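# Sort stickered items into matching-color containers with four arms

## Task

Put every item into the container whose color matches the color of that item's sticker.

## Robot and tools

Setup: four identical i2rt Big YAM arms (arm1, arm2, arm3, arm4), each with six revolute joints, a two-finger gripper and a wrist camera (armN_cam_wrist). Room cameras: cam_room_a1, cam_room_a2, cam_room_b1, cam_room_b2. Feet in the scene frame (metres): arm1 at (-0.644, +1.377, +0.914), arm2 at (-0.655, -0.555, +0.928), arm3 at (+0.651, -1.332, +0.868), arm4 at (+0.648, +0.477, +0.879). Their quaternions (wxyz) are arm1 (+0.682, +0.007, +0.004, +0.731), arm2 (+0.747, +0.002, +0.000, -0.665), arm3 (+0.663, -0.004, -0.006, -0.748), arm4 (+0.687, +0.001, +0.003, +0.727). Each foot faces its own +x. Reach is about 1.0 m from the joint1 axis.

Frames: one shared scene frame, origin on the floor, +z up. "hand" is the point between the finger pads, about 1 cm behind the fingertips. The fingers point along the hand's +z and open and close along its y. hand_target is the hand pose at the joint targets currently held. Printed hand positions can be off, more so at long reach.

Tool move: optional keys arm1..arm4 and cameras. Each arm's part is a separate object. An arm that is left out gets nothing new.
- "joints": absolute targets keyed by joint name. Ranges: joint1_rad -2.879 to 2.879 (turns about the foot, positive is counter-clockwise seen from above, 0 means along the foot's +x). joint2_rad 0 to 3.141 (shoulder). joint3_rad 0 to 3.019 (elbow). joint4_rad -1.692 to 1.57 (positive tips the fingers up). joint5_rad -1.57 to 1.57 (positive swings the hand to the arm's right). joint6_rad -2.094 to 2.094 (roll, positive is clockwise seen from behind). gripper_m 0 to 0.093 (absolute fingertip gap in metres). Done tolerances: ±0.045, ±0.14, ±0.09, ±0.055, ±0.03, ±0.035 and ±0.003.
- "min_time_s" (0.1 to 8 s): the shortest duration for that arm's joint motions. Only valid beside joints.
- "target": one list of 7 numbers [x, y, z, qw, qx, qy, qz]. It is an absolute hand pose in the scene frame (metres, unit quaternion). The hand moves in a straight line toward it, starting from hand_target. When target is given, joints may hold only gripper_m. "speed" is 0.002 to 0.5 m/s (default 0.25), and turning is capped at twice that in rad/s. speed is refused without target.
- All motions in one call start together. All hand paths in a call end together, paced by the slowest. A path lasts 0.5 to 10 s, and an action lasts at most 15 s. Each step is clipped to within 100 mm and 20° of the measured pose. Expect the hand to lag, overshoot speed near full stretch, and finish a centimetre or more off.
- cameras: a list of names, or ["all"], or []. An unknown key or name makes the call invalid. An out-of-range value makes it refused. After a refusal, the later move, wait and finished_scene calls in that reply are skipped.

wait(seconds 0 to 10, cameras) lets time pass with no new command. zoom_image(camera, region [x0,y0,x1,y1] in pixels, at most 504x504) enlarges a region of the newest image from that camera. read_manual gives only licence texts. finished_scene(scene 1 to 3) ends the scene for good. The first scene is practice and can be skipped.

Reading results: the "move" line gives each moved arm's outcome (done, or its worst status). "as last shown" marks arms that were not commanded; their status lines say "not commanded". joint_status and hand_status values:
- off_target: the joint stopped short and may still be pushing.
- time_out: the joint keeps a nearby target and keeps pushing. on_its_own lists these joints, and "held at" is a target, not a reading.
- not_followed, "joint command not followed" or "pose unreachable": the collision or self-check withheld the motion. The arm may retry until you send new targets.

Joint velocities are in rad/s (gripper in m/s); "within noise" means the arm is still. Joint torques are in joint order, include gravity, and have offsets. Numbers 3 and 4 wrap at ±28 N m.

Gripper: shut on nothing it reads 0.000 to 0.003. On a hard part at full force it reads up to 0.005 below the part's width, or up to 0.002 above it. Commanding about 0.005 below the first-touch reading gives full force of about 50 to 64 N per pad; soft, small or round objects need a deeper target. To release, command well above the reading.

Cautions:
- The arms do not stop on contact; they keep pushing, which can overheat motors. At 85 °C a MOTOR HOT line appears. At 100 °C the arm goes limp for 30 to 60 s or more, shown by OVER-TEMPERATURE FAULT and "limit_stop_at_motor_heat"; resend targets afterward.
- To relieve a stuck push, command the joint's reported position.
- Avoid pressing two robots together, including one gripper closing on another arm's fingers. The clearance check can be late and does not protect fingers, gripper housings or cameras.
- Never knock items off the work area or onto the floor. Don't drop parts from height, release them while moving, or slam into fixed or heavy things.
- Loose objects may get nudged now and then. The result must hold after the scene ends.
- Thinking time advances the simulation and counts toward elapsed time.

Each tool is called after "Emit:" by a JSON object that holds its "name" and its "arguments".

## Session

Emit:
{"name": "move", "arguments": {"arm1": {"joints": {"joint1_rad": 1.57, "joint2_rad": 0.8, "joint3_rad": 1.5, "joint4_rad": -1.65, "joint5_rad": 0, "joint6_rad": 0}, "min_time_s": 2.5}, "arm2": {"joints": {"joint1_rad": -1.57, "joint2_rad": 0.8, "joint3_rad": 1.5, "joint4_rad": -1.65, "joint5_rad": 0, "joint6_rad": 0}, "min_time_s": 2.5}, "arm3": {"joints": {"joint1_rad": 1.57, "joint2_rad": 0.8, "joint3_rad": 1.5, "joint4_rad": -1.65, "joint5_rad": 0, "joint6_rad": 0}, "min_time_s": 2.5}, "arm4": {"joints": {"joint1_rad": -1.57, "joint2_rad": 0.8, "joint3_rad": 1.5, "joint4_rad": -1.65, "joint5_rad": 0, "joint6_rad": 0}, "min_time_s": 2.5}, "cameras": ["all"]}}

Scene clock: 3.10 s.
Joint torques (N m): arm1=[-1.55 1.9 14.67 0.99 -0.01 -0.04] | arm2=[0.38 -1.32 14.27 1.26 0.11 0.23] | arm3=[1.96 -0.62 12.03 0.77 -0.02 -0.13] | arm4=[0.67 -0.56 10.88 0.59 -0.07 -0.11]
Motor temperatures (°C): arm1=[21 23 29 23 21 21 21] | arm2=[23 24 28 22 22 20 23] | arm3=[24 23 26 23 24 23 23] | arm4=[22 22 25 22 24 21 24]
Heat: arm1: hottest joint3_rad 29 °C; arm2: hottest joint3_rad 28 °C; arm3: hottest joint3_rad 26 °C; arm4: hottest joint3_rad 25 °C.
move: arm1 done; arm2 done; arm3 done; arm4 done
Joint velocities: within noise
arm1.joint_positions: joint1_rad=+1.564 joint2_rad=+0.795 joint3_rad=+1.443 joint4_rad=-1.639 joint5_rad=+0.001 joint6_rad=+0.009 gripper_m=+0.09398
arm1.joint_status: all done
arm1.hand: x=-0.8815 y=+1.3615 z=+1.3890 quat_wxyz=(+0.008, +0.956, +0.026, -0.293) (m; scene frame)
arm1.hand_target: x=-0.8787 y=+1.3599 z=+1.4115 quat_wxyz=(+0.009, +0.949, +0.033, -0.312) (m; scene frame)
arm1.hand_status: not commanded
arm2.joint_positions: joint1_rad=-1.566 joint2_rad=+0.791 joint3_rad=+1.444 joint4_rad=-1.636 joint5_rad=-0.003 joint6_rad=-0.015 gripper_m=+0.09397
arm2.joint_status: all done
arm2.hand: x=-0.8989 y=-0.5866 z=+1.4008 quat_wxyz=(-0.015, -0.955, -0.066, +0.288) (m; scene frame)
arm2.hand_target: x=-0.8974 y=-0.5850 z=+1.4215 quat_wxyz=(-0.016, -0.951, -0.056, +0.304) (m; scene frame)
arm2.hand_status: not commanded
arm3.joint_positions: joint1_rad=+1.560 joint2_rad=+0.795 joint3_rad=+1.451 joint4_rad=-1.643 joint5_rad=+0.001 joint6_rad=+0.008 gripper_m=+0.09398
arm3.joint_status: all done
arm3.hand: x=+0.8927 y=-1.3579 z=+1.3426 quat_wxyz=(-0.288, -0.065, -0.955, +0.025) (m; scene frame)
arm3.hand_target: x=+0.8916 y=-1.3548 z=+1.3621 quat_wxyz=(-0.306, -0.056, -0.950, +0.025) (m; scene frame)
arm3.hand_status: not commanded
arm4.joint_positions: joint1_rad=-1.567 joint2_rad=+0.793 joint3_rad=+1.453 joint4_rad=-1.637 joint5_rad=+0.004 joint6_rad=+0.015 gripper_m=+0.09396
arm4.joint_status: all done
arm4.hand: x=+0.8945 y=+0.4926 z=+1.3544 quat_wxyz=(-0.290, +0.022, -0.957, -0.008) (m; scene frame)
arm4.hand_target: x=+0.8930 y=+0.4926 z=+1.3718 quat_wxyz=(-0.303, +0.028, -0.953, -0.007) (m; scene frame)
arm4.hand_status: not commanded
pictures: arm1_cam_wrist, arm2_cam_wrist, arm3_cam_wrist, arm4_cam_wrist, cam_room_a1, cam_room_a2, cam_room_b1, cam_room_b2
Images, in order (width x height): arm1_cam_wrist 672x504, arm2_cam_wrist 672x504, arm3_cam_wrist 672x504, arm4_cam_wrist 672x504, cam_room_a1 672x504, cam_room_a2 672x504, cam_room_b1 672x504, cam_room_b2 672x504.

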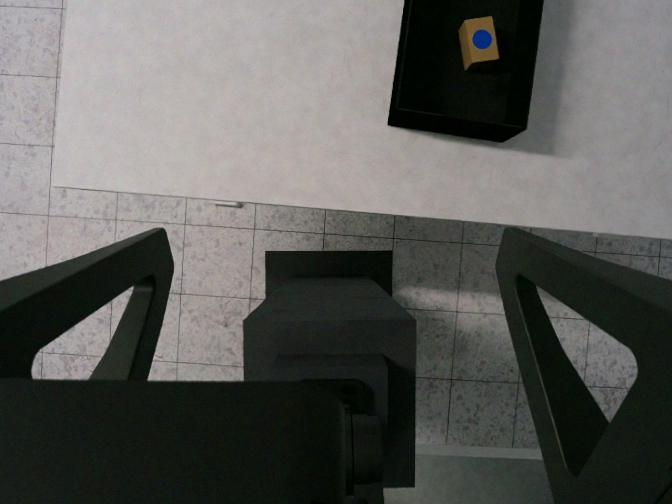

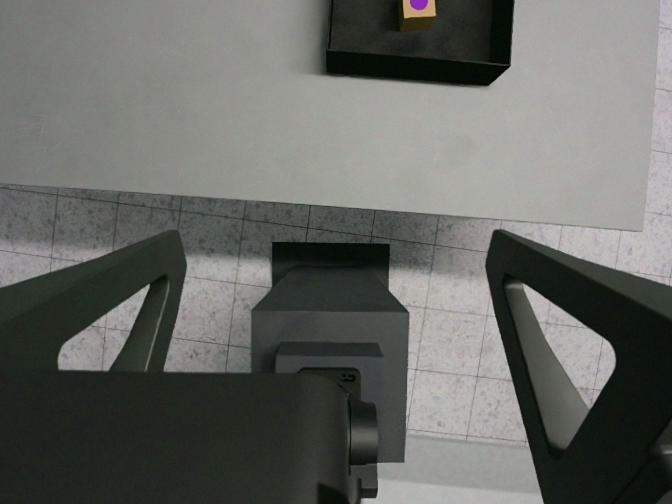

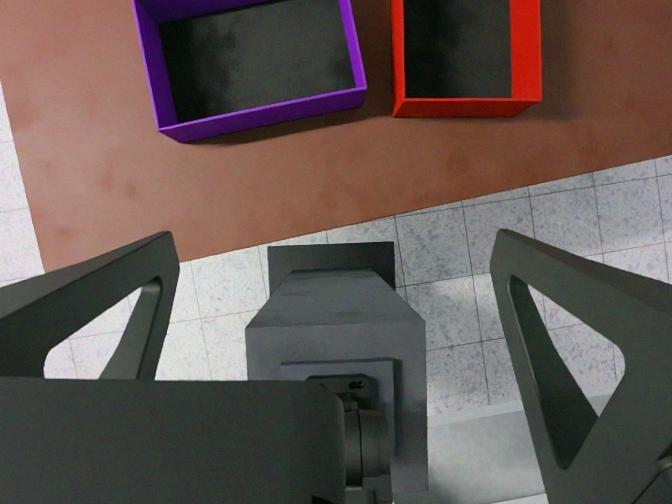

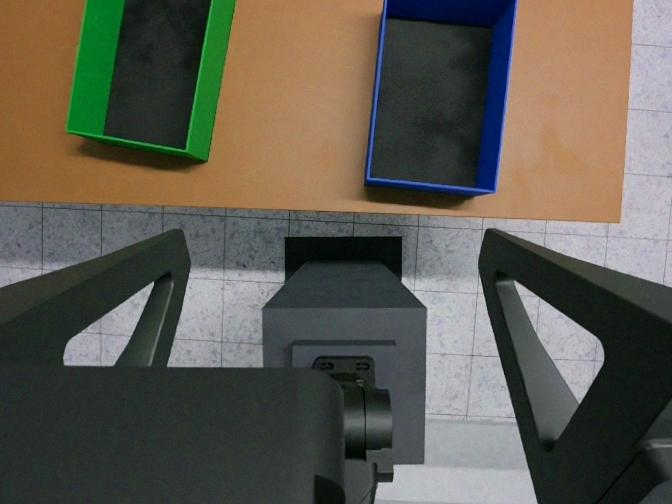

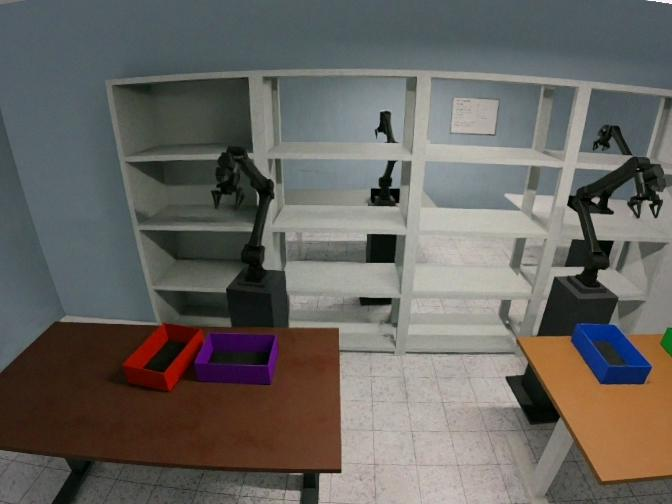

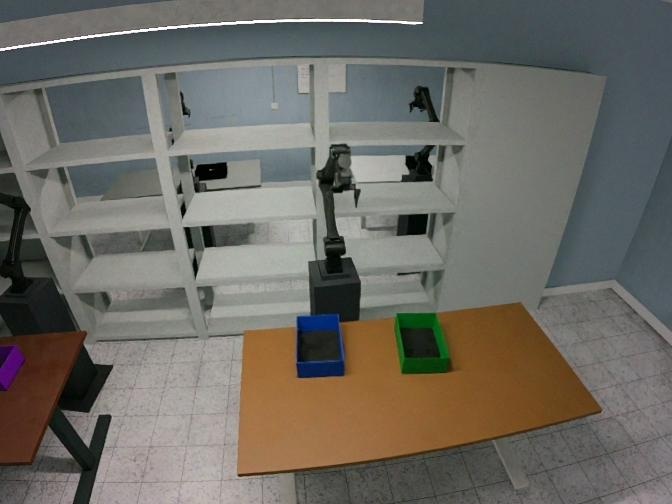

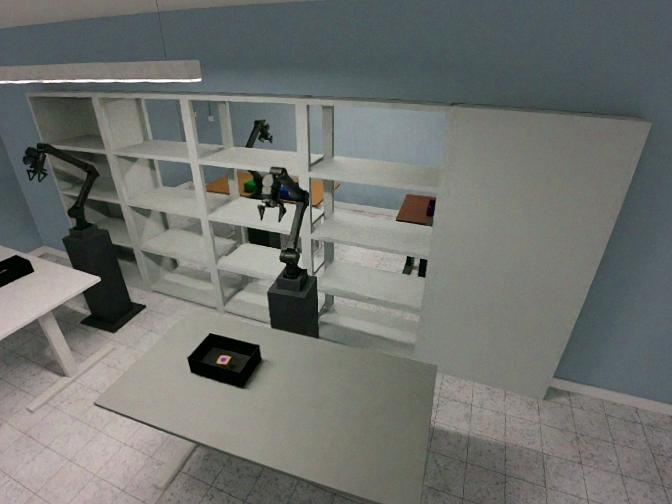

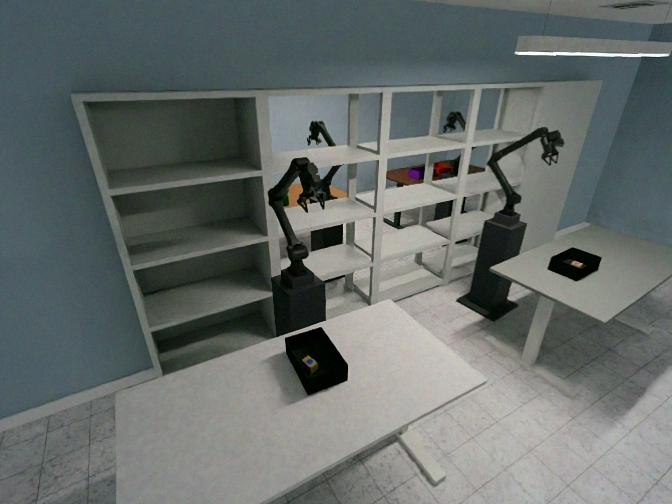

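Emit:
{"name": "zoom_image", "arguments": {"camera": "arm1_cam_wrist", "region": [380, 0, 560, 150]}}

Emit:
{"name": "zoom_image", "arguments": {"camera": "cam_room_b1", "region": [180, 325, 270, 392]}}

Scaled by 2.800.

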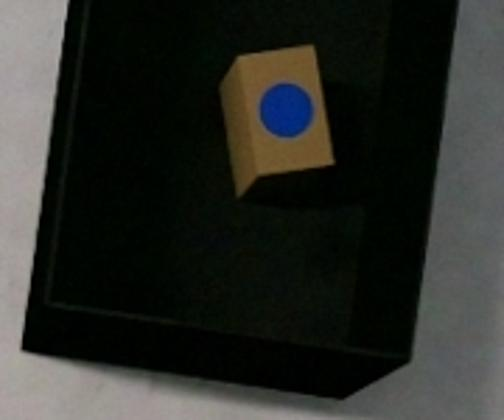

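Scaled by 5.600.

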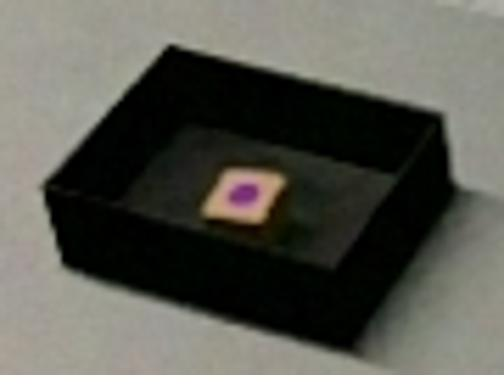

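Emit:
{"name": "move", "arguments": {"arm1": {"joints": {"joint1_rad": 1.145, "joint2_rad": 2.133, "joint3_rad": 1.75, "joint4_rad": -1.141, "joint5_rad": 0, "joint6_rad": -0.567}, "min_time_s": 3}, "arm2": {"joints": {"joint1_rad": -1.792, "joint2_rad": 2.267, "joint3_rad": 1.935, "joint4_rad": -1.205, "joint5_rad": 0, "joint6_rad": -0.3}, "min_time_s": 3}, "arm4": {"joints": {"joint1_rad": 0.87, "joint2_rad": 0.8, "joint3_rad": 1.3, "joint4_rad": -1.285, "joint5_rad": 0, "joint6_rad": 0}, "min_time_s": 4}, "arm3": {"joints": {"joint1_rad": -1.98, "joint2_rad": 0.8, "joint3_rad": 1.3, "joint4_rad": -1.285, "joint5_rad": 0, "joint6_rad": 0}, "min_time_s": 5}, "cameras": ["arm1_cam_wrist", "arm2_cam_wrist"]}}

Scene clock: 45.93 s.
Joint torques (N m): arm1=[-1.85 -19.02 14.53 0.73 -0.08 -0.07] | arm2=[0.44 -24.41 14.04 1.14 0.06 -0.08] | arm3=[0.5 -2.08 8.28 2.14 0.01 -0.11] | arm4=[0.91 -1.79 8.31 1.88 -0.01 -0.08]
Motor temperatures (°C): arm1=[21 23 34 23 21 21 21] | arm2=[23 24 35 22 22 20 23] | arm3=[24 23 28 23 24 23 23] | arm4=[22 22 32 22 24 21 24]
Heat: arm1: hottest joint3_rad 34 °C; arm2: hottest joint3_rad 35 °C; arm3: hottest joint3_rad 28 °C; arm4: hottest joint3_rad 32 °C.
move: arm1 done; arm2 done; arm3 done; arm4 done
Joint velocities: within noise
arm1.joint_positions: joint1_rad=+1.146 joint2_rad=+2.142 joint3_rad=+1.696 joint4_rad=-1.154 joint5_rad=+0.001 joint6_rad=-0.558 gripper_m=+0.09398
arm1.joint_status: all done
arm1.hand: x=-1.2257 y=+1.5943 z=+0.9237 quat_wxyz=(+0.004, +0.995, +0.101, +0.005) (m; scene frame)
arm1.hand_target: x=-1.2493 y=+1.6038 z=+0.9485 quat_wxyz=(-0.013, +0.994, +0.105, -0.029) (m; scene frame)
arm1.hand_status: not commanded
arm2.joint_positions: joint1_rad=-1.788 joint2_rad=+2.258 joint3_rad=+1.883 joint4_rad=-1.218 joint5_rad=-0.003 joint6_rad=-0.285 gripper_m=+0.09397
arm2.joint_status: all done
arm2.hand: x=-1.3162 y=-0.4888 z=+0.9194 quat_wxyz=(-0.002, -0.996, -0.092, -0.012) (m; scene frame)
arm2.hand_target: x=-1.3376 y=-0.4833 z=+0.9321 quat_wxyz=(+0.005, -0.995, -0.098, +0.015) (m; scene frame)
arm2.hand_status: not commanded
arm3.joint_positions: joint1_rad=-1.970 joint2_rad=+0.795 joint3_rad=+1.307 joint4_rad=-1.301 joint5_rad=+0.000 joint6_rad=+0.007 gripper_m=+0.09399
arm3.joint_status: all done
arm3.hand: x=+0.3792 y=-1.1693 z=+1.3243 quat_wxyz=(+0.091, -0.894, +0.244, +0.366) (m; scene frame)
arm3.hand_target: x=+0.3768 y=-1.1645 z=+1.3222 quat_wxyz=(+0.094, -0.892, +0.245, +0.367) (m; scene frame)
arm3.hand_status: not commanded
arm4.joint_positions: joint1_rad=+0.869 joint2_rad=+0.793 joint3_rad=+1.300 joint4_rad=-1.303 joint5_rad=+0.002 joint6_rad=+0.013 gripper_m=+0.09398
arm4.joint_status: all done
arm4.hand: x=+0.4015 y=+0.6671 z=+1.3361 quat_wxyz=(-0.116, +0.875, -0.301, -0.361) (m; scene frame)
arm4.hand_target: x=+0.3966 y=+0.6700 z=+1.3370 quat_wxyz=(-0.119, +0.876, -0.294, -0.365) (m; scene frame)
arm4.hand_status: not commanded
pictures: arm1_cam_wrist, arm2_cam_wrist
Images, in order (width x height): arm1_cam_wrist 672x504, arm2_cam_wrist 672x504.

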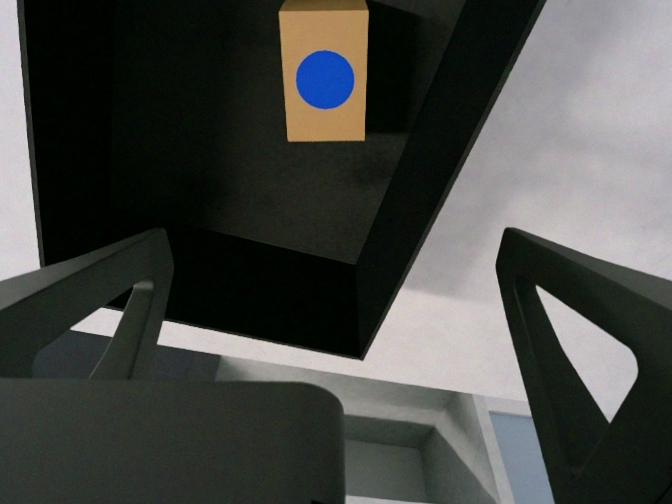

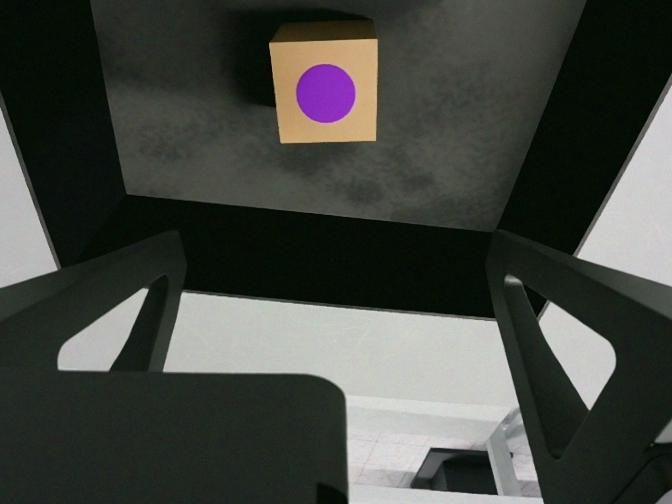

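Emit:
{"name": "move", "arguments": {"arm1": {"target": [-1.232, 1.588, 0.80, -0.004, 0.9948, 0.1011, -0.01], "speed": 0.15}, "arm2": {"target": [-1.322, -0.494, 0.80, -0.0025, 0.9945, 0.1045, -0.007], "speed": 0.15}, "cameras": ["arm1_cam_wrist", "arm2_cam_wrist"]}}

Scene clock: 74.77 s.
Joint torques (N m): arm1=[-0.73 -18.78 8.42 1.02 0 0.12] | arm2=[1.49 -23.3 8.42 1.35 0 -0.09] | arm3=[0.62 -2.02 8.27 2.07 0.01 -0.11] | arm4=[1.08 -2.02 8.24 1.83 0.03 -0.07]
Motor temperatures (°C): arm1=[20 24 36 23 21 21 21] | arm2=[23 26 34 22 22 20 23] | arm3=[24 23 29 23 24 23 23] | arm4=[22 22 31 22 24 21 24]
Heat: arm1: hottest joint3_rad 36 °C; arm2: hottest joint3_rad 34 °C; arm3: hottest joint3_rad 29 °C; arm4: hottest joint3_rad 31 °C.
move: arm1 done; arm2 off_target
Joint velocities: within noise
arm1.joint_positions: joint1_rad=+1.148 joint2_rad=+2.299 joint3_rad=+1.616 joint4_rad=-0.892 joint5_rad=+0.001 joint6_rad=-0.554 gripper_m=+0.09398
arm1.joint_status: not commanded
arm1.hand: x=-1.2265 y=+1.5932 z=+0.8025 quat_wxyz=(-0.002, +0.995, +0.100, -0.005) (m; scene frame)
arm1.hand_target: x=-1.2319 y=+1.5879 z=+0.8000 quat_wxyz=(-0.004, +0.995, +0.101, -0.010) (m; scene frame)
arm1.hand_status: done (0.008 m and 0.6 deg from the pose sent, 0.124 m and 2.0 deg at the start)
arm2.joint_positions: joint1_rad=-1.788 joint2_rad=+2.381 joint3_rad=+1.821 joint4_rad=-0.978 joint5_rad=-0.003 joint6_rad=-0.285 gripper_m=+0.09397
arm2.joint_status: not commanded
arm2.hand: x=-1.3264 y=-0.4875 z=+0.8187 quat_wxyz=(+0.003, -0.996, -0.092, +0.015) (m; scene frame)
arm2.hand_target: x=-1.3214 y=-0.4939 z=+0.8003 quat_wxyz=(+0.002, -0.995, -0.104, +0.007) (m; scene frame)
arm2.hand_status: off_target (0.020 m and 1.7 deg from the pose sent, 0.120 m and 2.6 deg at the start)
arm3, arm4: as last shown
pictures: arm1_cam_wrist, arm2_cam_wrist
Images, in order (width x height): arm1_cam_wrist 672x504, arm2_cam_wrist 672x504.

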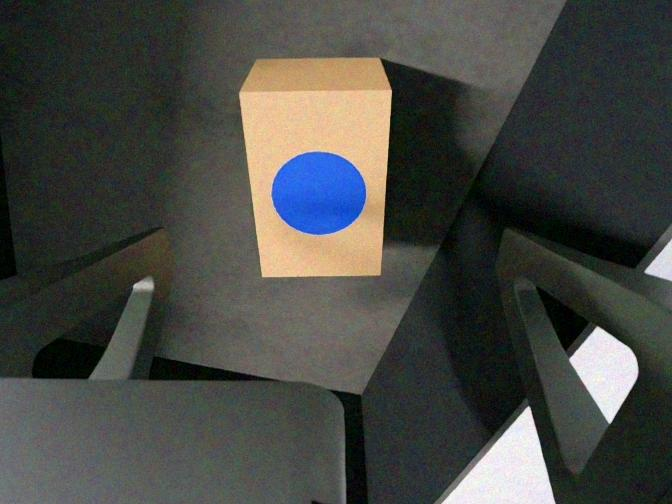

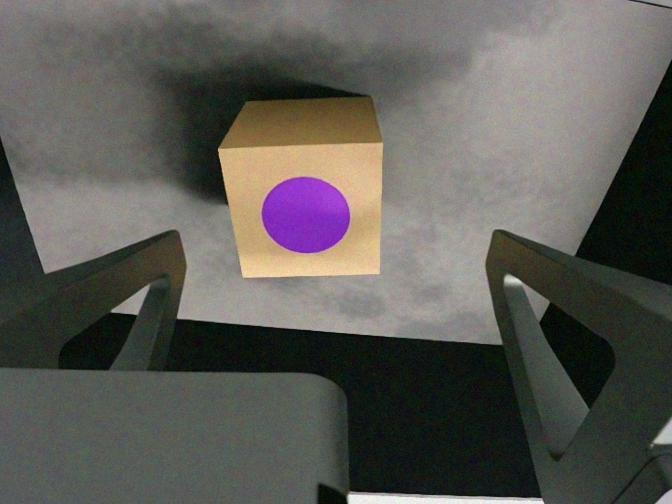

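Emit:
{"name": "move", "arguments": {"arm1": {"target": [-1.2308, 1.5825, 0.7455, -0.004, 0.9948, 0.1011, -0.01], "speed": 0.1}, "arm2": {"target": [-1.3149, -0.5016, 0.735, -0.0025, 0.9931, 0.1175, -0.003], "speed": 0.1}, "cameras": ["arm1_cam_wrist", "arm2_cam_wrist"]}}

Scene clock: 87.90 s.
Joint torques (N m): arm1=[-1.55 -18.37 7.6 1.06 0.03 0.13] | arm2=[1.44 -23.47 8.01 1.31 0.09 -0.09] | arm3=[0.73 -2.2 8.27 2.1 0 -0.11] | arm4=[0.73 -1.38 8.34 1.72 0.02 -0.08]
Motor temperatures (°C): arm1=[20 25 35 23 21 21 21] | arm2=[23 26 33 22 22 20 23] | arm3=[24 23 30 23 24 23 23] | arm4=[22 22 31 22 24 21 24]
Heat: arm1: hottest joint3_rad 35 °C; arm2: hottest joint3_rad 33 °C; arm3: hottest joint3_rad 30 °C; arm4: hottest joint3_rad 31 °C.
move: arm1 done; arm2 off_target
Joint velocities: within noise
arm1.joint_positions: joint1_rad=+1.166 joint2_rad=+2.382 joint3_rad=+1.616 joint4_rad=-0.801 joint5_rad=+0.000 joint6_rad=-0.547 gripper_m=+0.09398
arm1.joint_status: not commanded
arm1.hand: x=-1.2309 y=+1.5824 z=+0.7530 quat_wxyz=(-0.003, +0.994, +0.105, -0.009) (m; scene frame)
arm1.hand_target: x=-1.2307 y=+1.5824 z=+0.7455 quat_wxyz=(-0.004, +0.995, +0.101, -0.010) (m; scene frame)
arm1.hand_status: done (0.007 m and 0.5 deg from the pose sent, 0.058 m and 0.6 deg at the start)
arm2.joint_positions: joint1_rad=-1.776 joint2_rad=+2.478 joint3_rad=+1.812 joint4_rad=-0.881 joint5_rad=-0.003 joint6_rad=-0.300 gripper_m=+0.09397
arm2.joint_status: not commanded
arm2.hand: x=-1.3204 y=-0.4955 z=+0.7535 quat_wxyz=(+0.003, -0.994, -0.105, +0.011) (m; scene frame)
arm2.hand_target: x=-1.3144 y=-0.5014 z=+0.7355 quat_wxyz=(+0.002, -0.993, -0.117, +0.003) (m; scene frame)
arm2.hand_status: off_target (0.020 m and 1.7 deg from the pose sent, 0.086 m and 3.2 deg at the start)
arm3, arm4: as last shown
pictures: arm1_cam_wrist, arm2_cam_wrist
Images, in order (width x height): arm1_cam_wrist 672x504, arm2_cam_wrist 672x504.

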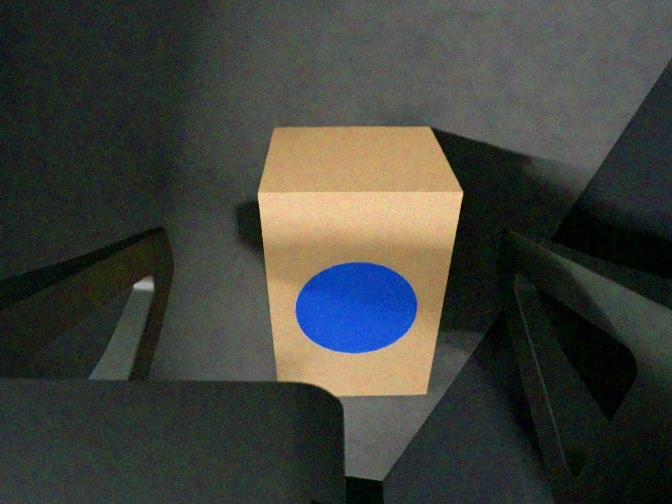

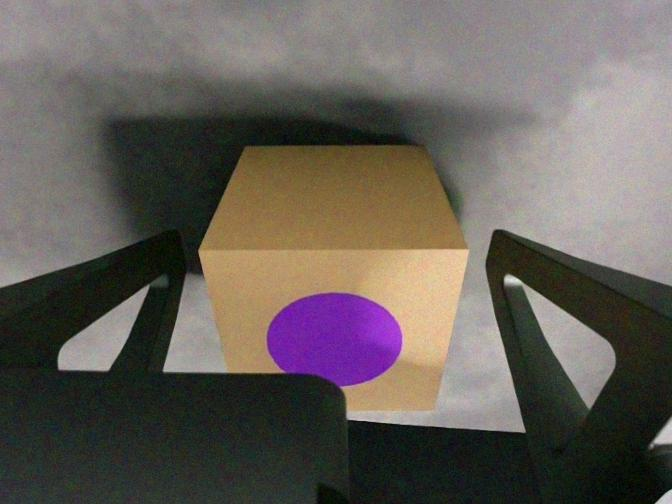

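Emit:
{"name": "move", "arguments": {"arm1": {"joints": {"gripper_m": 0.03}}, "arm2": {"joints": {"gripper_m": 0.04}}, "cameras": ["arm1_cam_wrist", "arm2_cam_wrist"]}}

Emit:
{"name": "move", "arguments": {"arm1": {"target": [-1.2308, 1.5825, 0.98, -0.004, 0.9948, 0.1011, -0.01], "speed": 0.2}, "arm2": {"target": [-1.3144, -0.5014, 0.98, -0.0025, 0.9931, 0.1175, -0.003], "speed": 0.2}, "cameras": []}}

Emit:
{"name": "move", "arguments": {"arm1": {"joints": {"joint1_rad": -2.206, "joint2_rad": 0.8, "joint3_rad": 1.5, "joint4_rad": -1.69, "joint5_rad": 0, "joint6_rad": 0.077}, "min_time_s": 5}, "arm2": {"joints": {"joint1_rad": 0.918, "joint2_rad": 0.8, "joint3_rad": 1.5, "joint4_rad": -1.69, "joint5_rad": 0, "joint6_rad": 0.0}, "min_time_s": 5}, "cameras": ["arm1_cam_wrist", "arm2_cam_wrist"]}}

Scene clock: 97.90 s.
Joint torques (N m): arm1=[-1.9 -17.96 7.53 0.75 0.01 0.1] | arm2=[1.32 -23.47 8.06 1.25 0.07 -0.07] | arm3=[0.56 -2.14 8.24 2.13 0 -0.11] | arm4=[1.2 -2.49 8.34 1.91 0.01 -0.09]
Motor temperatures (°C): arm1=[20 26 35 23 21 21 21] | arm2=[23 26 33 22 22 20 23] | arm3=[24 23 30 23 24 23 23] | arm4=[22 22 31 22 24 21 24]
Heat: arm1: hottest joint3_rad 35 °C; arm2: hottest joint3_rad 33 °C; arm3: hottest joint3_rad 30 °C; arm4: hottest joint3_rad 31 °C.
move: arm1 off_target; arm2 off_target
Joint velocities: within noise
arm1.joint_positions: joint1_rad=+1.166 joint2_rad=+2.382 joint3_rad=+1.616 joint4_rad=-0.798 joint5_rad=+0.001 joint6_rad=-0.546 gripper_m=+0.04398
arm1.joint_status: gripper_m off_target (ended at +0.04401, target +0.03000)
arm1.hand: x=-1.2314 y=+1.5827 z=+0.7530 quat_wxyz=(-0.004, +0.994, +0.105, -0.010) (m; scene frame)
arm1.hand_target: x=-1.2307 y=+1.5825 z=+0.7455 quat_wxyz=(-0.004, +0.995, +0.101, -0.010) (m; scene frame)
arm1.hand_status: not commanded
arm2.joint_positions: joint1_rad=-1.776 joint2_rad=+2.478 joint3_rad=+1.812 joint4_rad=-0.880 joint5_rad=-0.002 joint6_rad=-0.301 gripper_m=+0.05322
arm2.joint_status: gripper_m off_target (ended at +0.05324, target +0.04000)
arm2.hand: x=-1.3206 y=-0.4957 z=+0.7535 quat_wxyz=(+0.003, -0.994, -0.106, +0.011) (m; scene frame)
arm2.hand_target: x=-1.3145 y=-0.5016 z=+0.7355 quat_wxyz=(+0.003, -0.993, -0.117, +0.003) (m; scene frame)
arm2.hand_status: not commanded
arm3, arm4: as last shown
pictures: arm1_cam_wrist, arm2_cam_wrist
Images, in order (width x height): arm1_cam_wrist 672x504, arm2_cam_wrist 672x504.

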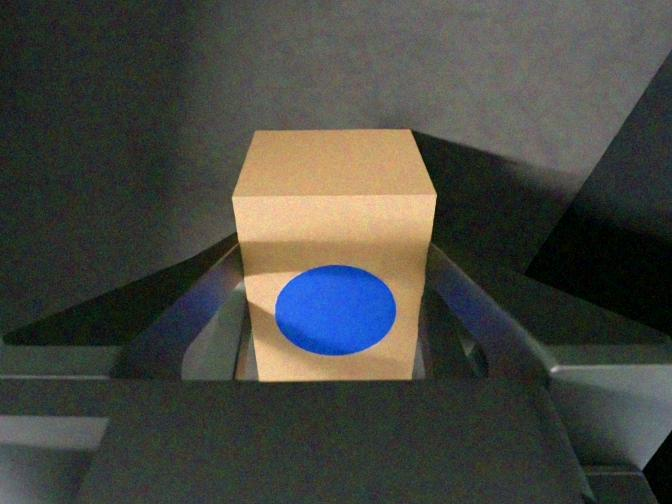

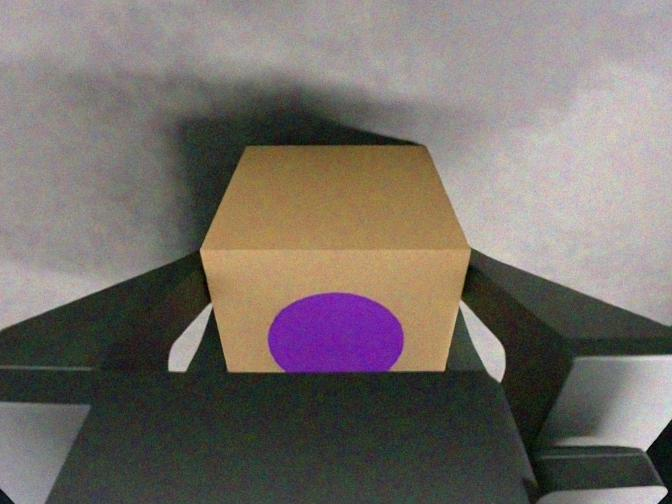

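Scene clock: 99.90 s.
Joint torques (N m): arm1=[-1.08 -19.08 13.98 -0.24 0.02 0.11] | arm2=[1.32 -24.59 13.97 0.05 0.07 -0.09] | arm3=[0.67 -2.26 8.27 2.09 -0.01 -0.12] | arm4=[0.73 -1.67 8.35 1.7 0.01 -0.09]
Motor temperatures (°C): arm1=[20 26 35 23 21 21 21] | arm2=[23 27 33 22 22 20 23] | arm3=[24 23 30 23 24 23 23] | arm4=[22 22 31 22 24 21 24]
Heat: arm1: hottest joint3_rad 35 °C; arm2: hottest joint3_rad 33 °C; arm3: hottest joint3_rad 30 °C; arm4: hottest joint3_rad 31 °C.
move: arm1 off_target; arm2 off_target
Joint velocities: within noise
arm1.joint_positions: joint1_rad=+1.166 joint2_rad=+2.073 joint3_rad=+1.673 joint4_rad=-1.212 joint5_rad=+0.001 joint6_rad=-0.546 gripper_m=+0.04397
arm1.joint_status: not commanded
arm1.hand: x=-1.2142 y=+1.5772 z=+0.9564 quat_wxyz=(+0.006, +0.994, +0.105, +0.011) (m; scene frame)
arm1.hand_target: x=-1.2298 y=+1.5821 z=+0.9802 quat_wxyz=(-0.004, +0.995, +0.101, -0.010) (m; scene frame)
arm1.hand_status: off_target (0.029 m and 2.8 deg from the pose sent, 0.227 m and 0.4 deg at the start)
arm2.joint_positions: joint1_rad=-1.776 joint2_rad=+2.171 joint3_rad=+1.841 joint4_rad=-1.271 joint5_rad=-0.002 joint6_rad=-0.301 gripper_m=+0.05321
arm2.joint_status: not commanded
arm2.hand: x=-1.2981 y=-0.4984 z=+0.9598 quat_wxyz=(-0.003, -0.994, -0.106, -0.016) (m; scene frame)
arm2.hand_target: x=-1.3134 y=-0.5016 z=+0.9802 quat_wxyz=(+0.003, -0.993, -0.117, +0.003) (m; scene frame)
arm2.hand_status: off_target (0.026 m and 2.6 deg from the pose sent, 0.227 m and 1.6 deg at the start)
arm3, arm4: as last shown
pictures: none
No camera images: "cameras" was empty.

Scene clock: 105.47 s.
Joint torques (N m): arm1=[-2.78 1.67 9.24 0.99 -0.03 0.1] | arm2=[1.14 -1.49 8.34 1.47 -0.01 0.22] | arm3=[0.5 -2.37 8.28 2.07 0.01 -0.11] | arm4=[0.73 -1.79 8.28 1.8 -0.01 -0.09]
Motor temperatures (°C): arm1=[20 26 35 23 21 21 21] | arm2=[23 27 33 22 22 20 23] | arm3=[24 23 30 23 24 23 23] | arm4=[22 22 31 22 24 21 24]
Heat: arm1: hottest joint3_rad 35 °C; arm2: hottest joint3_rad 33 °C; arm3: hottest joint3_rad 30 °C; arm4: hottest joint3_rad 31 °C.
move: arm1 done; arm2 done
Joint velocities: within noise
arm1.joint_positions: joint1_rad=-2.200 joint2_rad=+0.798 joint3_rad=+1.499 joint4_rad=-1.681 joint5_rad=+0.001 joint6_rad=+0.068 gripper_m=+0.04397
arm1.joint_status: all done
arm1.hand: x=-0.4366 y=+1.2500 z=+1.4001 quat_wxyz=(-0.275, -0.296, -0.912, +0.073) (m; scene frame)
arm1.hand_target: x=-0.4382 y=+1.2496 z=+1.3989 quat_wxyz=(-0.271, -0.303, -0.911, +0.071) (m; scene frame)
arm1.hand_status: not commanded
arm2.joint_positions: joint1_rad=+0.914 joint2_rad=+0.799 joint3_rad=+1.511 joint4_rad=-1.671 joint5_rad=+0.000 joint6_rad=-0.015 gripper_m=+0.05319
arm2.joint_status: all done
joint sent to its limit — arm2.joint4_rad, lower limit.
arm2.hand: x=-0.4522 y=-0.6795 z=+1.4237 quat_wxyz=(-0.290, -0.248, -0.921, +0.081) (m; scene frame)
arm2.hand_target: x=-0.4530 y=-0.6779 z=+1.4175 quat_wxyz=(-0.280, -0.254, -0.923, +0.075) (m; scene frame)
arm2.hand_status: not commanded
arm3, arm4: as last shown
pictures: arm1_cam_wrist, arm2_cam_wrist
Images, in order (width x height): arm1_cam_wrist 672x504, arm2_cam_wrist 672x504.

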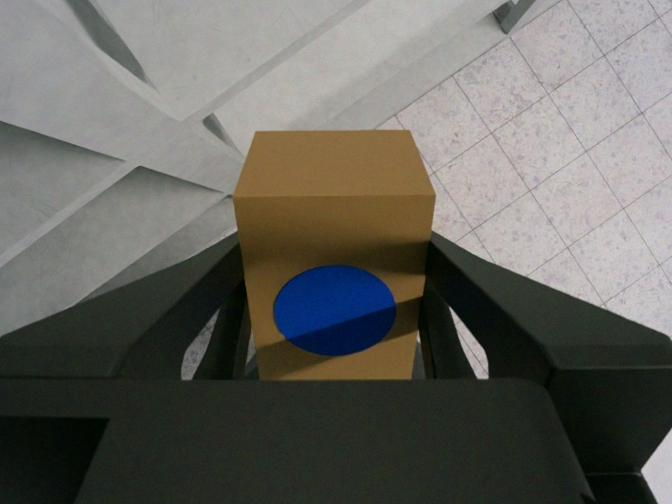

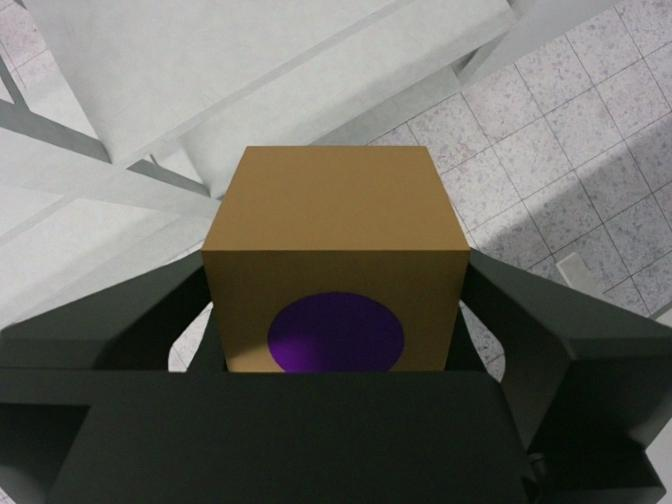

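Emit:
{"name": "move", "arguments": {"arm1": {"joints": {"joint1_rad": -2.206, "joint2_rad": 1.444, "joint3_rad": 1.345, "joint4_rad": -1.41, "joint5_rad": 0, "joint6_rad": 0.077}, "min_time_s": 2.5}, "arm2": {"joints": {"joint1_rad": 0.918, "joint2_rad": 1.45, "joint3_rad": 1.287, "joint4_rad": -1.375, "joint5_rad": 0, "joint6_rad": 0}, "min_time_s": 2.5}, "cameras": []}}

Emit:
{"name": "move", "arguments": {"arm1": {"target": [-0.05, 0.996, 1.07, 0.005, 0.3156, 0.9489, -0.002], "speed": 0.15}, "arm2": {"target": [-0.0536, -0.9128, 1.07, 0.0, 0.2651, 0.9642, 0.0], "speed": 0.15}, "cameras": []}}

Emit:
{"name": "move", "arguments": {"arm1": {"target": [-0.048, 0.9935, 1.015, 0.005, 0.3156, 0.9489, -0.002], "speed": 0.06}, "arm2": {"target": [-0.053, -0.913, 1.02, 0.0, 0.2651, 0.9642, 0.0], "speed": 0.06}, "cameras": ["cam_room_a1", "cam_room_a2"]}}

Scene clock: 128.80 s.
Joint torques (N m): arm1=[-1.9 -10.58 11.11 0.87 0.06 0.13] | arm2=[1.08 -12.69 9.94 1.36 0 0.21] | arm3=[0.62 -2.2 8.23 2.11 0 -0.11] | arm4=[0.67 -2.02 8.34 1.74 0.03 -0.08]
Motor temperatures (°C): arm1=[20 25 34 23 21 21 22] | arm2=[23 26 32 22 22 20 24] | arm3=[24 23 30 23 24 23 23] | arm4=[22 22 31 22 24 21 24]
Heat: arm1: hottest joint3_rad 34 °C; arm2: hottest joint3_rad 32 °C; arm3: hottest joint3_rad 30 °C; arm4: hottest joint3_rad 31 °C.
move: arm1 done; arm2 done
Joint velocities: within noise
arm1.joint_positions: joint1_rad=-2.207 joint2_rad=+1.449 joint3_rad=+1.337 joint4_rad=-1.423 joint5_rad=+0.000 joint6_rad=+0.069 gripper_m=+0.04396
arm1.joint_status: all done
arm1.hand: x=-0.2765 y=+1.1445 z=+1.1319 quat_wxyz=(-0.009, -0.313, -0.950, +0.006) (m; scene frame)
arm1.hand_target: x=-0.2720 y=+1.1420 z=+1.1370 quat_wxyz=(-0.022, -0.316, -0.948, +0.009) (m; scene frame)
arm1.hand_status: not commanded
arm2.joint_positions: joint1_rad=+0.914 joint2_rad=+1.442 joint3_rad=+1.293 joint4_rad=-1.390 joint5_rad=+0.000 joint6_rad=-0.015 gripper_m=+0.05319
arm2.joint_status: all done
arm2.hand: x=-0.2901 y=-0.7755 z=+1.1383 quat_wxyz=(-0.016, -0.260, -0.966, +0.002) (m; scene frame)
arm2.hand_target: x=-0.2872 y=-0.7752 z=+1.1327 quat_wxyz=(-0.016, -0.265, -0.964, +0.002) (m; scene frame)
arm2.hand_status: not commanded
arm3, arm4: as last shown
pictures: none
No camera images: "cameras" was empty.

Scene clock: 131.57 s.
Joint torques (N m): arm1=[-2.2 -20.42 16.14 0.06 -0.03 0.06] | arm2=[1.26 -23.65 15.66 0.14 0.15 0.21] | arm3=[0.44 -2.14 8.31 2.09 0 -0.13] | arm4=[0.97 -1.79 8.27 1.76 0.01 -0.1]
Motor temperatures (°C): arm1=[20 25 35 23 21 21 22] | arm2=[23 26 33 22 22 20 24] | arm3=[24 23 30 23 24 23 23] | arm4=[22 22 32 22 24 21 24]
Heat: arm1: hottest joint3_rad 35 °C; arm2: hottest joint3_rad 33 °C; arm3: hottest joint3_rad 30 °C; arm4: hottest joint3_rad 32 °C.
move: arm1 off_target; arm2 off_target
Joint velocities: within noise
arm1.joint_positions: joint1_rad=-2.207 joint2_rad=+2.254 joint3_rad=+2.286 joint4_rad=-1.624 joint5_rad=-0.003 joint6_rad=+0.069 gripper_m=+0.04396
arm1.joint_status: not commanded
arm1.hand: x=-0.0594 y=+1.0062 z=+1.0495 quat_wxyz=(+0.018, -0.313, -0.950, -0.003) (m; scene frame)
arm1.hand_target: x=-0.0512 y=+0.9967 z=+1.0700 quat_wxyz=(-0.006, -0.316, -0.949, +0.002) (m; scene frame)
arm1.hand_status: off_target (0.025 m and 2.7 deg from the pose sent, 0.278 m and 0.8 deg at the start)
arm2.joint_positions: joint1_rad=+0.914 joint2_rad=+2.241 joint3_rad=+2.235 joint4_rad=-1.588 joint5_rad=+0.000 joint6_rad=-0.013 gripper_m=+0.05319
arm2.joint_status: not commanded
arm2.hand: x=-0.0666 y=-0.9092 z=+1.0630 quat_wxyz=(+0.010, -0.261, -0.965, -0.005) (m; scene frame)
arm2.hand_target: x=-0.0543 y=-0.9122 z=+1.0700 quat_wxyz=(-0.001, -0.265, -0.964, +0.000) (m; scene frame)
arm2.hand_status: off_target (0.015 m and 1.4 deg from the pose sent, 0.282 m and 2.0 deg at the start)
arm3, arm4: as last shown
pictures: none
No camera images: "cameras" was empty.

Scene clock: 133.03 s.
Joint torques (N m): arm1=[-2.02 -20.07 10.62 0.91 -0.07 0] | arm2=[1.26 -23.24 9.68 1.36 0.15 0.22] | arm3=[0.56 -2.2 8.24 2.11 0.01 -0.11] | arm4=[0.79 -1.73 8.21 1.72 -0.01 -0.09]
Motor temperatures (°C): arm1=[20 25 35 23 21 21 22] | arm2=[23 26 33 22 22 20 24] | arm3=[24 23 30 23 24 23 23] | arm4=[22 22 32 22 24 21 24]
Heat: arm1: hottest joint3_rad 35 °C; arm2: hottest joint3_rad 33 °C; arm3: hottest joint3_rad 30 °C; arm4: hottest joint3_rad 32 °C.
move: arm1 done; arm2 off_target
Joint velocities: within noise
arm1.joint_positions: joint1_rad=-2.207 joint2_rad=+2.264 joint3_rad=+2.233 joint4_rad=-1.518 joint5_rad=-0.003 joint6_rad=+0.069 gripper_m=+0.04396
arm1.joint_status: not commanded
arm1.hand: x=-0.0486 y=+0.9993 z=+1.0227 quat_wxyz=(-0.004, -0.313, -0.950, +0.003) (m; scene frame)
arm1.hand_target: x=-0.0482 y=+0.9936 z=+1.0150 quat_wxyz=(-0.005, -0.316, -0.949, +0.002) (m; scene frame)
arm1.hand_status: done (0.010 m and 0.4 deg from the pose sent, 0.039 m and 2.6 deg at the start)
arm2.joint_positions: joint1_rad=+0.914 joint2_rad=+2.246 joint3_rad=+2.196 joint4_rad=-1.495 joint5_rad=+0.000 joint6_rad=-0.013 gripper_m=+0.05319
arm2.joint_status: not commanded
arm2.hand: x=-0.0556 y=-0.9158 z=+1.0448 quat_wxyz=(-0.013, -0.261, -0.965, +0.002) (m; scene frame)
arm2.hand_target: x=-0.0536 y=-0.9126 z=+1.0203 quat_wxyz=(+0.000, -0.265, -0.964, +0.000) (m; scene frame)
arm2.hand_status: off_target (0.025 m and 1.6 deg from the pose sent, 0.045 m and 1.4 deg at the start)
arm3.joint_positions: joint1_rad=-1.970 joint2_rad=+0.795 joint3_rad=+1.307 joint4_rad=-1.301 joint5_rad=+0.000 joint6_rad=+0.007 gripper_m=+0.09399
arm3.joint_status: not commanded
arm3.hand: x=+0.3792 y=-1.1693 z=+1.3243 quat_wxyz=(+0.091, -0.894, +0.244, +0.366) (m; scene frame)
arm3.hand_target: x=+0.3768 y=-1.1645 z=+1.3222 quat_wxyz=(+0.094, -0.892, +0.245, +0.367) (m; scene frame)
arm3.hand_status: not commanded
arm4.joint_positions: joint1_rad=+0.869 joint2_rad=+0.793 joint3_rad=+1.300 joint4_rad=-1.303 joint5_rad=+0.002 joint6_rad=+0.013 gripper_m=+0.09398
arm4.joint_status: not commanded
arm4.hand: x=+0.4015 y=+0.6671 z=+1.3361 quat_wxyz=(-0.116, +0.875, -0.301, -0.361) (m; scene frame)
arm4.hand_target: x=+0.3966 y=+0.6700 z=+1.3370 quat_wxyz=(-0.119, +0.876, -0.294, -0.365) (m; scene frame)
arm4.hand_status: not commanded
pictures: cam_room_a1, cam_room_a2
Images, in order (width x height): cam_room_a1 672x504, cam_room_a2 672x504.

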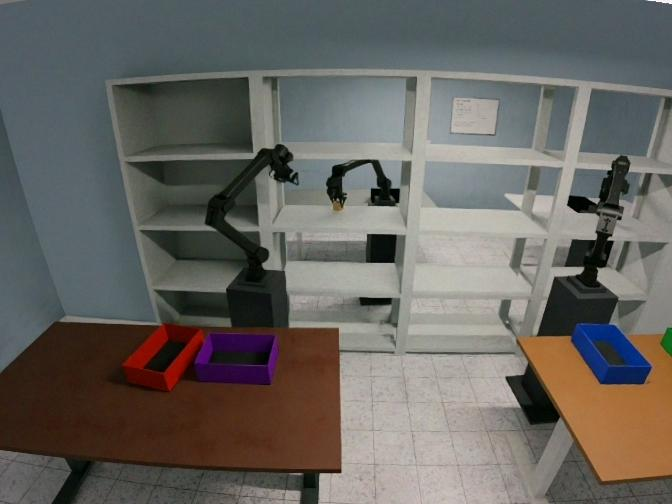

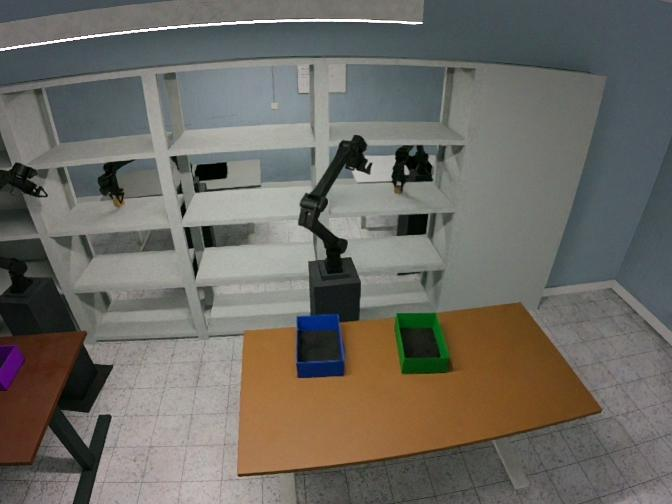

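Emit:
{"name": "move", "arguments": {"arm1": {"target": [-0.048, 0.9935, 1.007, 0.005, 0.3156, 0.9489, -0.002], "speed": 0.05}, "arm2": {"target": [-0.053, -0.913, 1.01, 0.0, 0.2651, 0.9642, 0.0], "speed": 0.05}, "cameras": ["cam_room_a1"]}}

Emit:
{"name": "zoom_image", "arguments": {"camera": "cam_room_a1", "region": [270, 140, 420, 240]}}

Scene clock: 140.00 s.
Joint torques (N m): arm1=[-2.37 -20.48 9.32 1.25 -0.03 0.03] | arm2=[1.32 -23.06 9.55 1.37 0.15 0.21] | arm3=[0.67 -2.14 8.29 2.09 0.01 -0.12] | arm4=[0.91 -1.49 8.28 1.69 -0.01 -0.09]
Motor temperatures (°C): arm1=[20 25 35 23 21 21 22] | arm2=[23 27 32 22 22 20 24] | arm3=[24 23 30 23 24 23 23] | arm4=[22 22 32 22 24 21 24]
Heat: arm1: hottest joint3_rad 35 °C; arm2: hottest joint3_rad 32 °C; arm3: hottest joint3_rad 30 °C; arm4: hottest joint3_rad 32 °C.
move: arm1 off_target; arm2 off_target
Joint velocities: within noise
arm1.joint_positions: joint1_rad=-2.207 joint2_rad=+2.264 joint3_rad=+2.230 joint4_rad=-1.508 joint5_rad=-0.003 joint6_rad=+0.069 gripper_m=+0.04396
arm1.joint_status: not commanded
arm1.hand: x=-0.0475 y=+0.9985 z=+1.0214 quat_wxyz=(-0.006, -0.313, -0.950, +0.003) (m; scene frame)
arm1.hand_target: x=-0.0483 y=+0.9937 z=+1.0071 quat_wxyz=(-0.005, -0.316, -0.949, +0.002) (m; scene frame)
arm1.hand_status: off_target (0.015 m and 0.4 deg from the pose sent, 0.017 m and 0.4 deg at the start)
arm2.joint_positions: joint1_rad=+0.914 joint2_rad=+2.247 joint3_rad=+2.178 joint4_rad=-1.472 joint5_rad=+0.000 joint6_rad=-0.013 gripper_m=+0.05319
arm2.joint_status: not commanded
arm2.hand: x=-0.0550 y=-0.9162 z=+1.0372 quat_wxyz=(-0.015, -0.261, -0.965, +0.003) (m; scene frame)
arm2.hand_target: x=-0.0537 y=-0.9126 z=+1.0105 quat_wxyz=(+0.000, -0.265, -0.964, +0.000) (m; scene frame)
arm2.hand_status: off_target (0.027 m and 1.8 deg from the pose sent, 0.035 m and 1.6 deg at the start)
arm3, arm4: as last shown
pictures: cam_room_a1
Images, in order (width x height): cam_room_a1 672x504.

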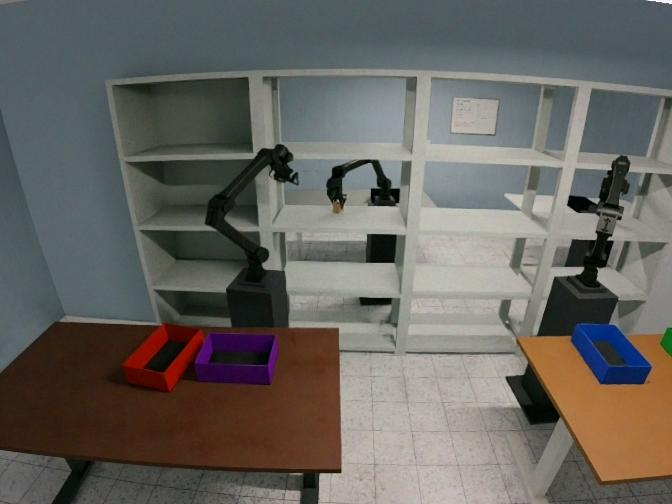

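Scaled by 3.360.

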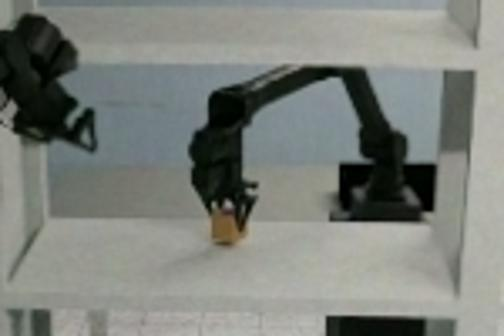

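Emit:
{"name": "move", "arguments": {"arm1": {"target": [-0.048, 0.9935, 1.018, 0.005, 0.3156, 0.9489, -0.002], "speed": 0.05}, "arm2": {"target": [-0.053, -0.913, 0.995, 0.005, 0.2651, 0.9642, -0.002], "speed": 0.05}, "cameras": []}}

Emit:
{"name": "move", "arguments": {"arm1": {"joints": {"gripper_m": 0.093}}, "cameras": []}}

Emit:
{"name": "move", "arguments": {"arm1": {"target": [-0.05, 0.9965, 1.11, 0.0, 0.3156, 0.9489, 0.0], "speed": 0.15}, "arm2": {"target": [-0.053, -0.913, 0.985, 0.005, 0.2651, 0.9642, -0.002], "speed": 0.05}, "cameras": ["arm1_cam_wrist", "cam_room_a1"]}}

Emit:
{"name": "zoom_image", "arguments": {"camera": "cam_room_a1", "region": [270, 140, 420, 240]}}

Scene clock: 152.57 s.
Joint torques (N m): arm1=[-2.61 -20.54 11.59 0.21 -0.03 0.04] | arm2=[1.32 -23.12 9.18 1.55 0.13 0.21] | arm3=[0.67 -2.14 8.28 2.11 0.01 -0.11] | arm4=[0.79 -2.02 8.42 1.84 0.01 -0.08]
Motor temperatures (°C): arm1=[20 25 35 23 21 21 22] | arm2=[23 28 33 22 22 20 24] | arm3=[24 23 30 23 24 23 23] | arm4=[22 22 32 22 24 21 24]
Heat: arm1: hottest joint3_rad 35 °C; arm2: hottest joint3_rad 33 °C; arm3: hottest joint3_rad 30 °C; arm4: hottest joint3_rad 32 °C.
move: arm1 done; arm2 off_target
Joint velocities: within noise
arm1.joint_positions: joint1_rad=-2.207 joint2_rad=+2.264 joint3_rad=+2.230 joint4_rad=-1.508 joint5_rad=-0.003 joint6_rad=+0.069 gripper_m=+0.04396
arm1.joint_status: not commanded
arm1.hand: x=-0.0475 y=+0.9985 z=+1.0214 quat_wxyz=(-0.006, -0.313, -0.950, +0.003) (m; scene frame)
arm1.hand_target: x=-0.0481 y=+0.9936 z=+1.0179 quat_wxyz=(-0.005, -0.316, -0.949, +0.002) (m; scene frame)
arm1.hand_status: done (0.006 m and 0.4 deg from the pose sent, 0.006 m and 0.4 deg at the start)
arm2.joint_positions: joint1_rad=+0.914 joint2_rad=+2.247 joint3_rad=+2.139 joint4_rad=-1.424 joint5_rad=+0.002 joint6_rad=-0.011 gripper_m=+0.05319
arm2.joint_status: not commanded
arm2.hand: x=-0.0543 y=-0.9169 z=+1.0226 quat_wxyz=(-0.019, -0.261, -0.965, +0.004) (m; scene frame)
arm2.hand_target: x=-0.0537 y=-0.9126 z=+0.9956 quat_wxyz=(-0.005, -0.265, -0.964, +0.002) (m; scene frame)
arm2.hand_status: off_target (0.028 m and 1.7 deg from the pose sent, 0.042 m and 1.2 deg at the start)
arm3, arm4: as last shown
pictures: none
No camera images: "cameras" was empty.

Scene clock: 153.17 s.
Joint torques (N m): arm1=[-2.14 -21.07 11.79 0.46 -0.04 0.04] | arm2=[1.32 -23.18 9.17 1.54 0.12 0.21] | arm3=[0.73 -2.26 8.24 2.1 0.01 -0.12] | arm4=[0.79 -2.08 8.27 1.83 0.01 -0.1]
Motor temperatures (°C): arm1=[20 26 35 23 21 21 22] | arm2=[23 28 33 22 22 20 24] | arm3=[24 23 30 23 24 23 23] | arm4=[22 22 32 22 24 21 24]
Heat: arm1: hottest joint3_rad 35 °C; arm2: hottest joint3_rad 33 °C; arm3: hottest joint3_rad 30 °C; arm4: hottest joint3_rad 32 °C.
move: arm1 done
Joint velocities: within noise
arm1.joint_positions: joint1_rad=-2.207 joint2_rad=+2.265 joint3_rad=+2.230 joint4_rad=-1.508 joint5_rad=-0.003 joint6_rad=+0.069 gripper_m=+0.09296
arm1.joint_status: all done
arm1.hand: x=-0.0475 y=+0.9986 z=+1.0206 quat_wxyz=(-0.006, -0.313, -0.950, +0.003) (m; scene frame)
arm1.hand_target: x=-0.0481 y=+0.9936 z=+1.0181 quat_wxyz=(-0.005, -0.316, -0.949, +0.002) (m; scene frame)
arm1.hand_status: not commanded
arm2, arm3, arm4: as last shown
pictures: none
No camera images: "cameras" was empty.

Scene clock: 154.33 s.
Joint torques (N m): arm1=[-1.38 -21.66 15.15 0.09 -0.02 0.04] | arm2=[1.32 -22.77 7.92 2.28 0.11 0.19] | arm3=[0.73 -2.32 8.27 2.1 0.01 -0.12] | arm4=[1.14 -1.73 8.5 1.81 0.04 -0.06]
Motor temperatures (°C): arm1=[20 26 35 23 21 21 22] | arm2=[23 28 33 22 22 20 24] | arm3=[24 23 30 23 24 23 23] | arm4=[22 22 32 22 24 21 24]
Heat: arm1: hottest joint3_rad 35 °C; arm2: hottest joint3_rad 33 °C; arm3: hottest joint3_rad 30 °C; arm4: hottest joint3_rad 32 °C.
move: arm1 off_target; arm2 off_target
Joint velocities: within noise
arm1.joint_positions: joint1_rad=-2.207 joint2_rad=+2.257 joint3_rad=+2.373 joint4_rad=-1.685 joint5_rad=-0.004 joint6_rad=+0.069 gripper_m=+0.09296
arm1.joint_status: not commanded
arm1.hand: x=-0.0553 y=+1.0042 z=+1.0802 quat_wxyz=(+0.006, -0.313, -0.950, -0.001) (m; scene frame)
arm1.hand_target: x=-0.0515 y=+0.9975 z=+1.1097 quat_wxyz=(-0.021, -0.315, -0.949, +0.005) (m; scene frame)
arm1.hand_status: off_target (0.031 m and 0.8 deg from the pose sent, 0.090 m and 0.8 deg at the start; a joint's target at an end of its range on 20 of 35 steps)
arm2.joint_positions: joint1_rad=+0.914 joint2_rad=+2.247 joint3_rad=+2.135 joint4_rad=-1.419 joint5_rad=+0.002 joint6_rad=-0.011 gripper_m=+0.05319
arm2.joint_status: not commanded
arm2.hand: x=-0.0544 y=-0.9169 z=+1.0210 quat_wxyz=(-0.019, -0.262, -0.965, +0.005) (m; scene frame)
arm2.hand_target: x=-0.0543 y=-0.9123 z=+0.9859 quat_wxyz=(-0.005, -0.265, -0.964, +0.002) (m; scene frame)
arm2.hand_status: off_target (0.036 m and 1.7 deg from the pose sent, 0.038 m and 1.7 deg at the start)
arm3, arm4: as last shown
pictures: arm1_cam_wrist, cam_room_a1
Images, in order (width x height): arm1_cam_wrist 672x504, cam_room_a1 672x504.

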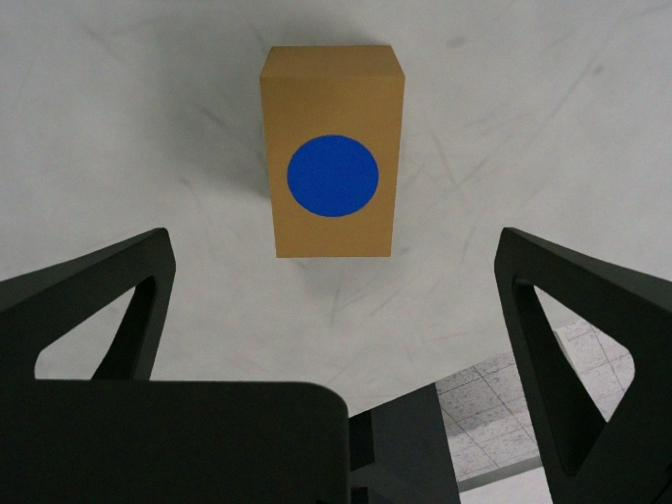

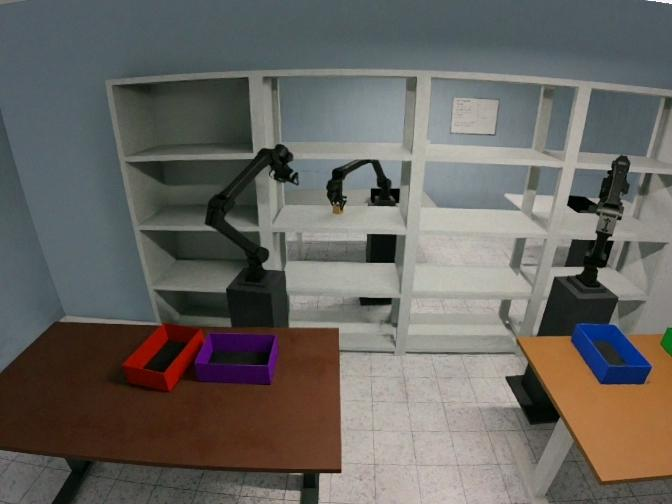

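Scaled by 3.360.

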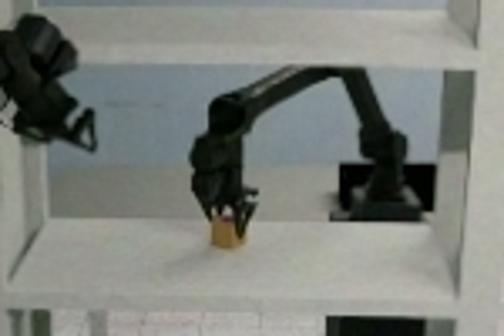

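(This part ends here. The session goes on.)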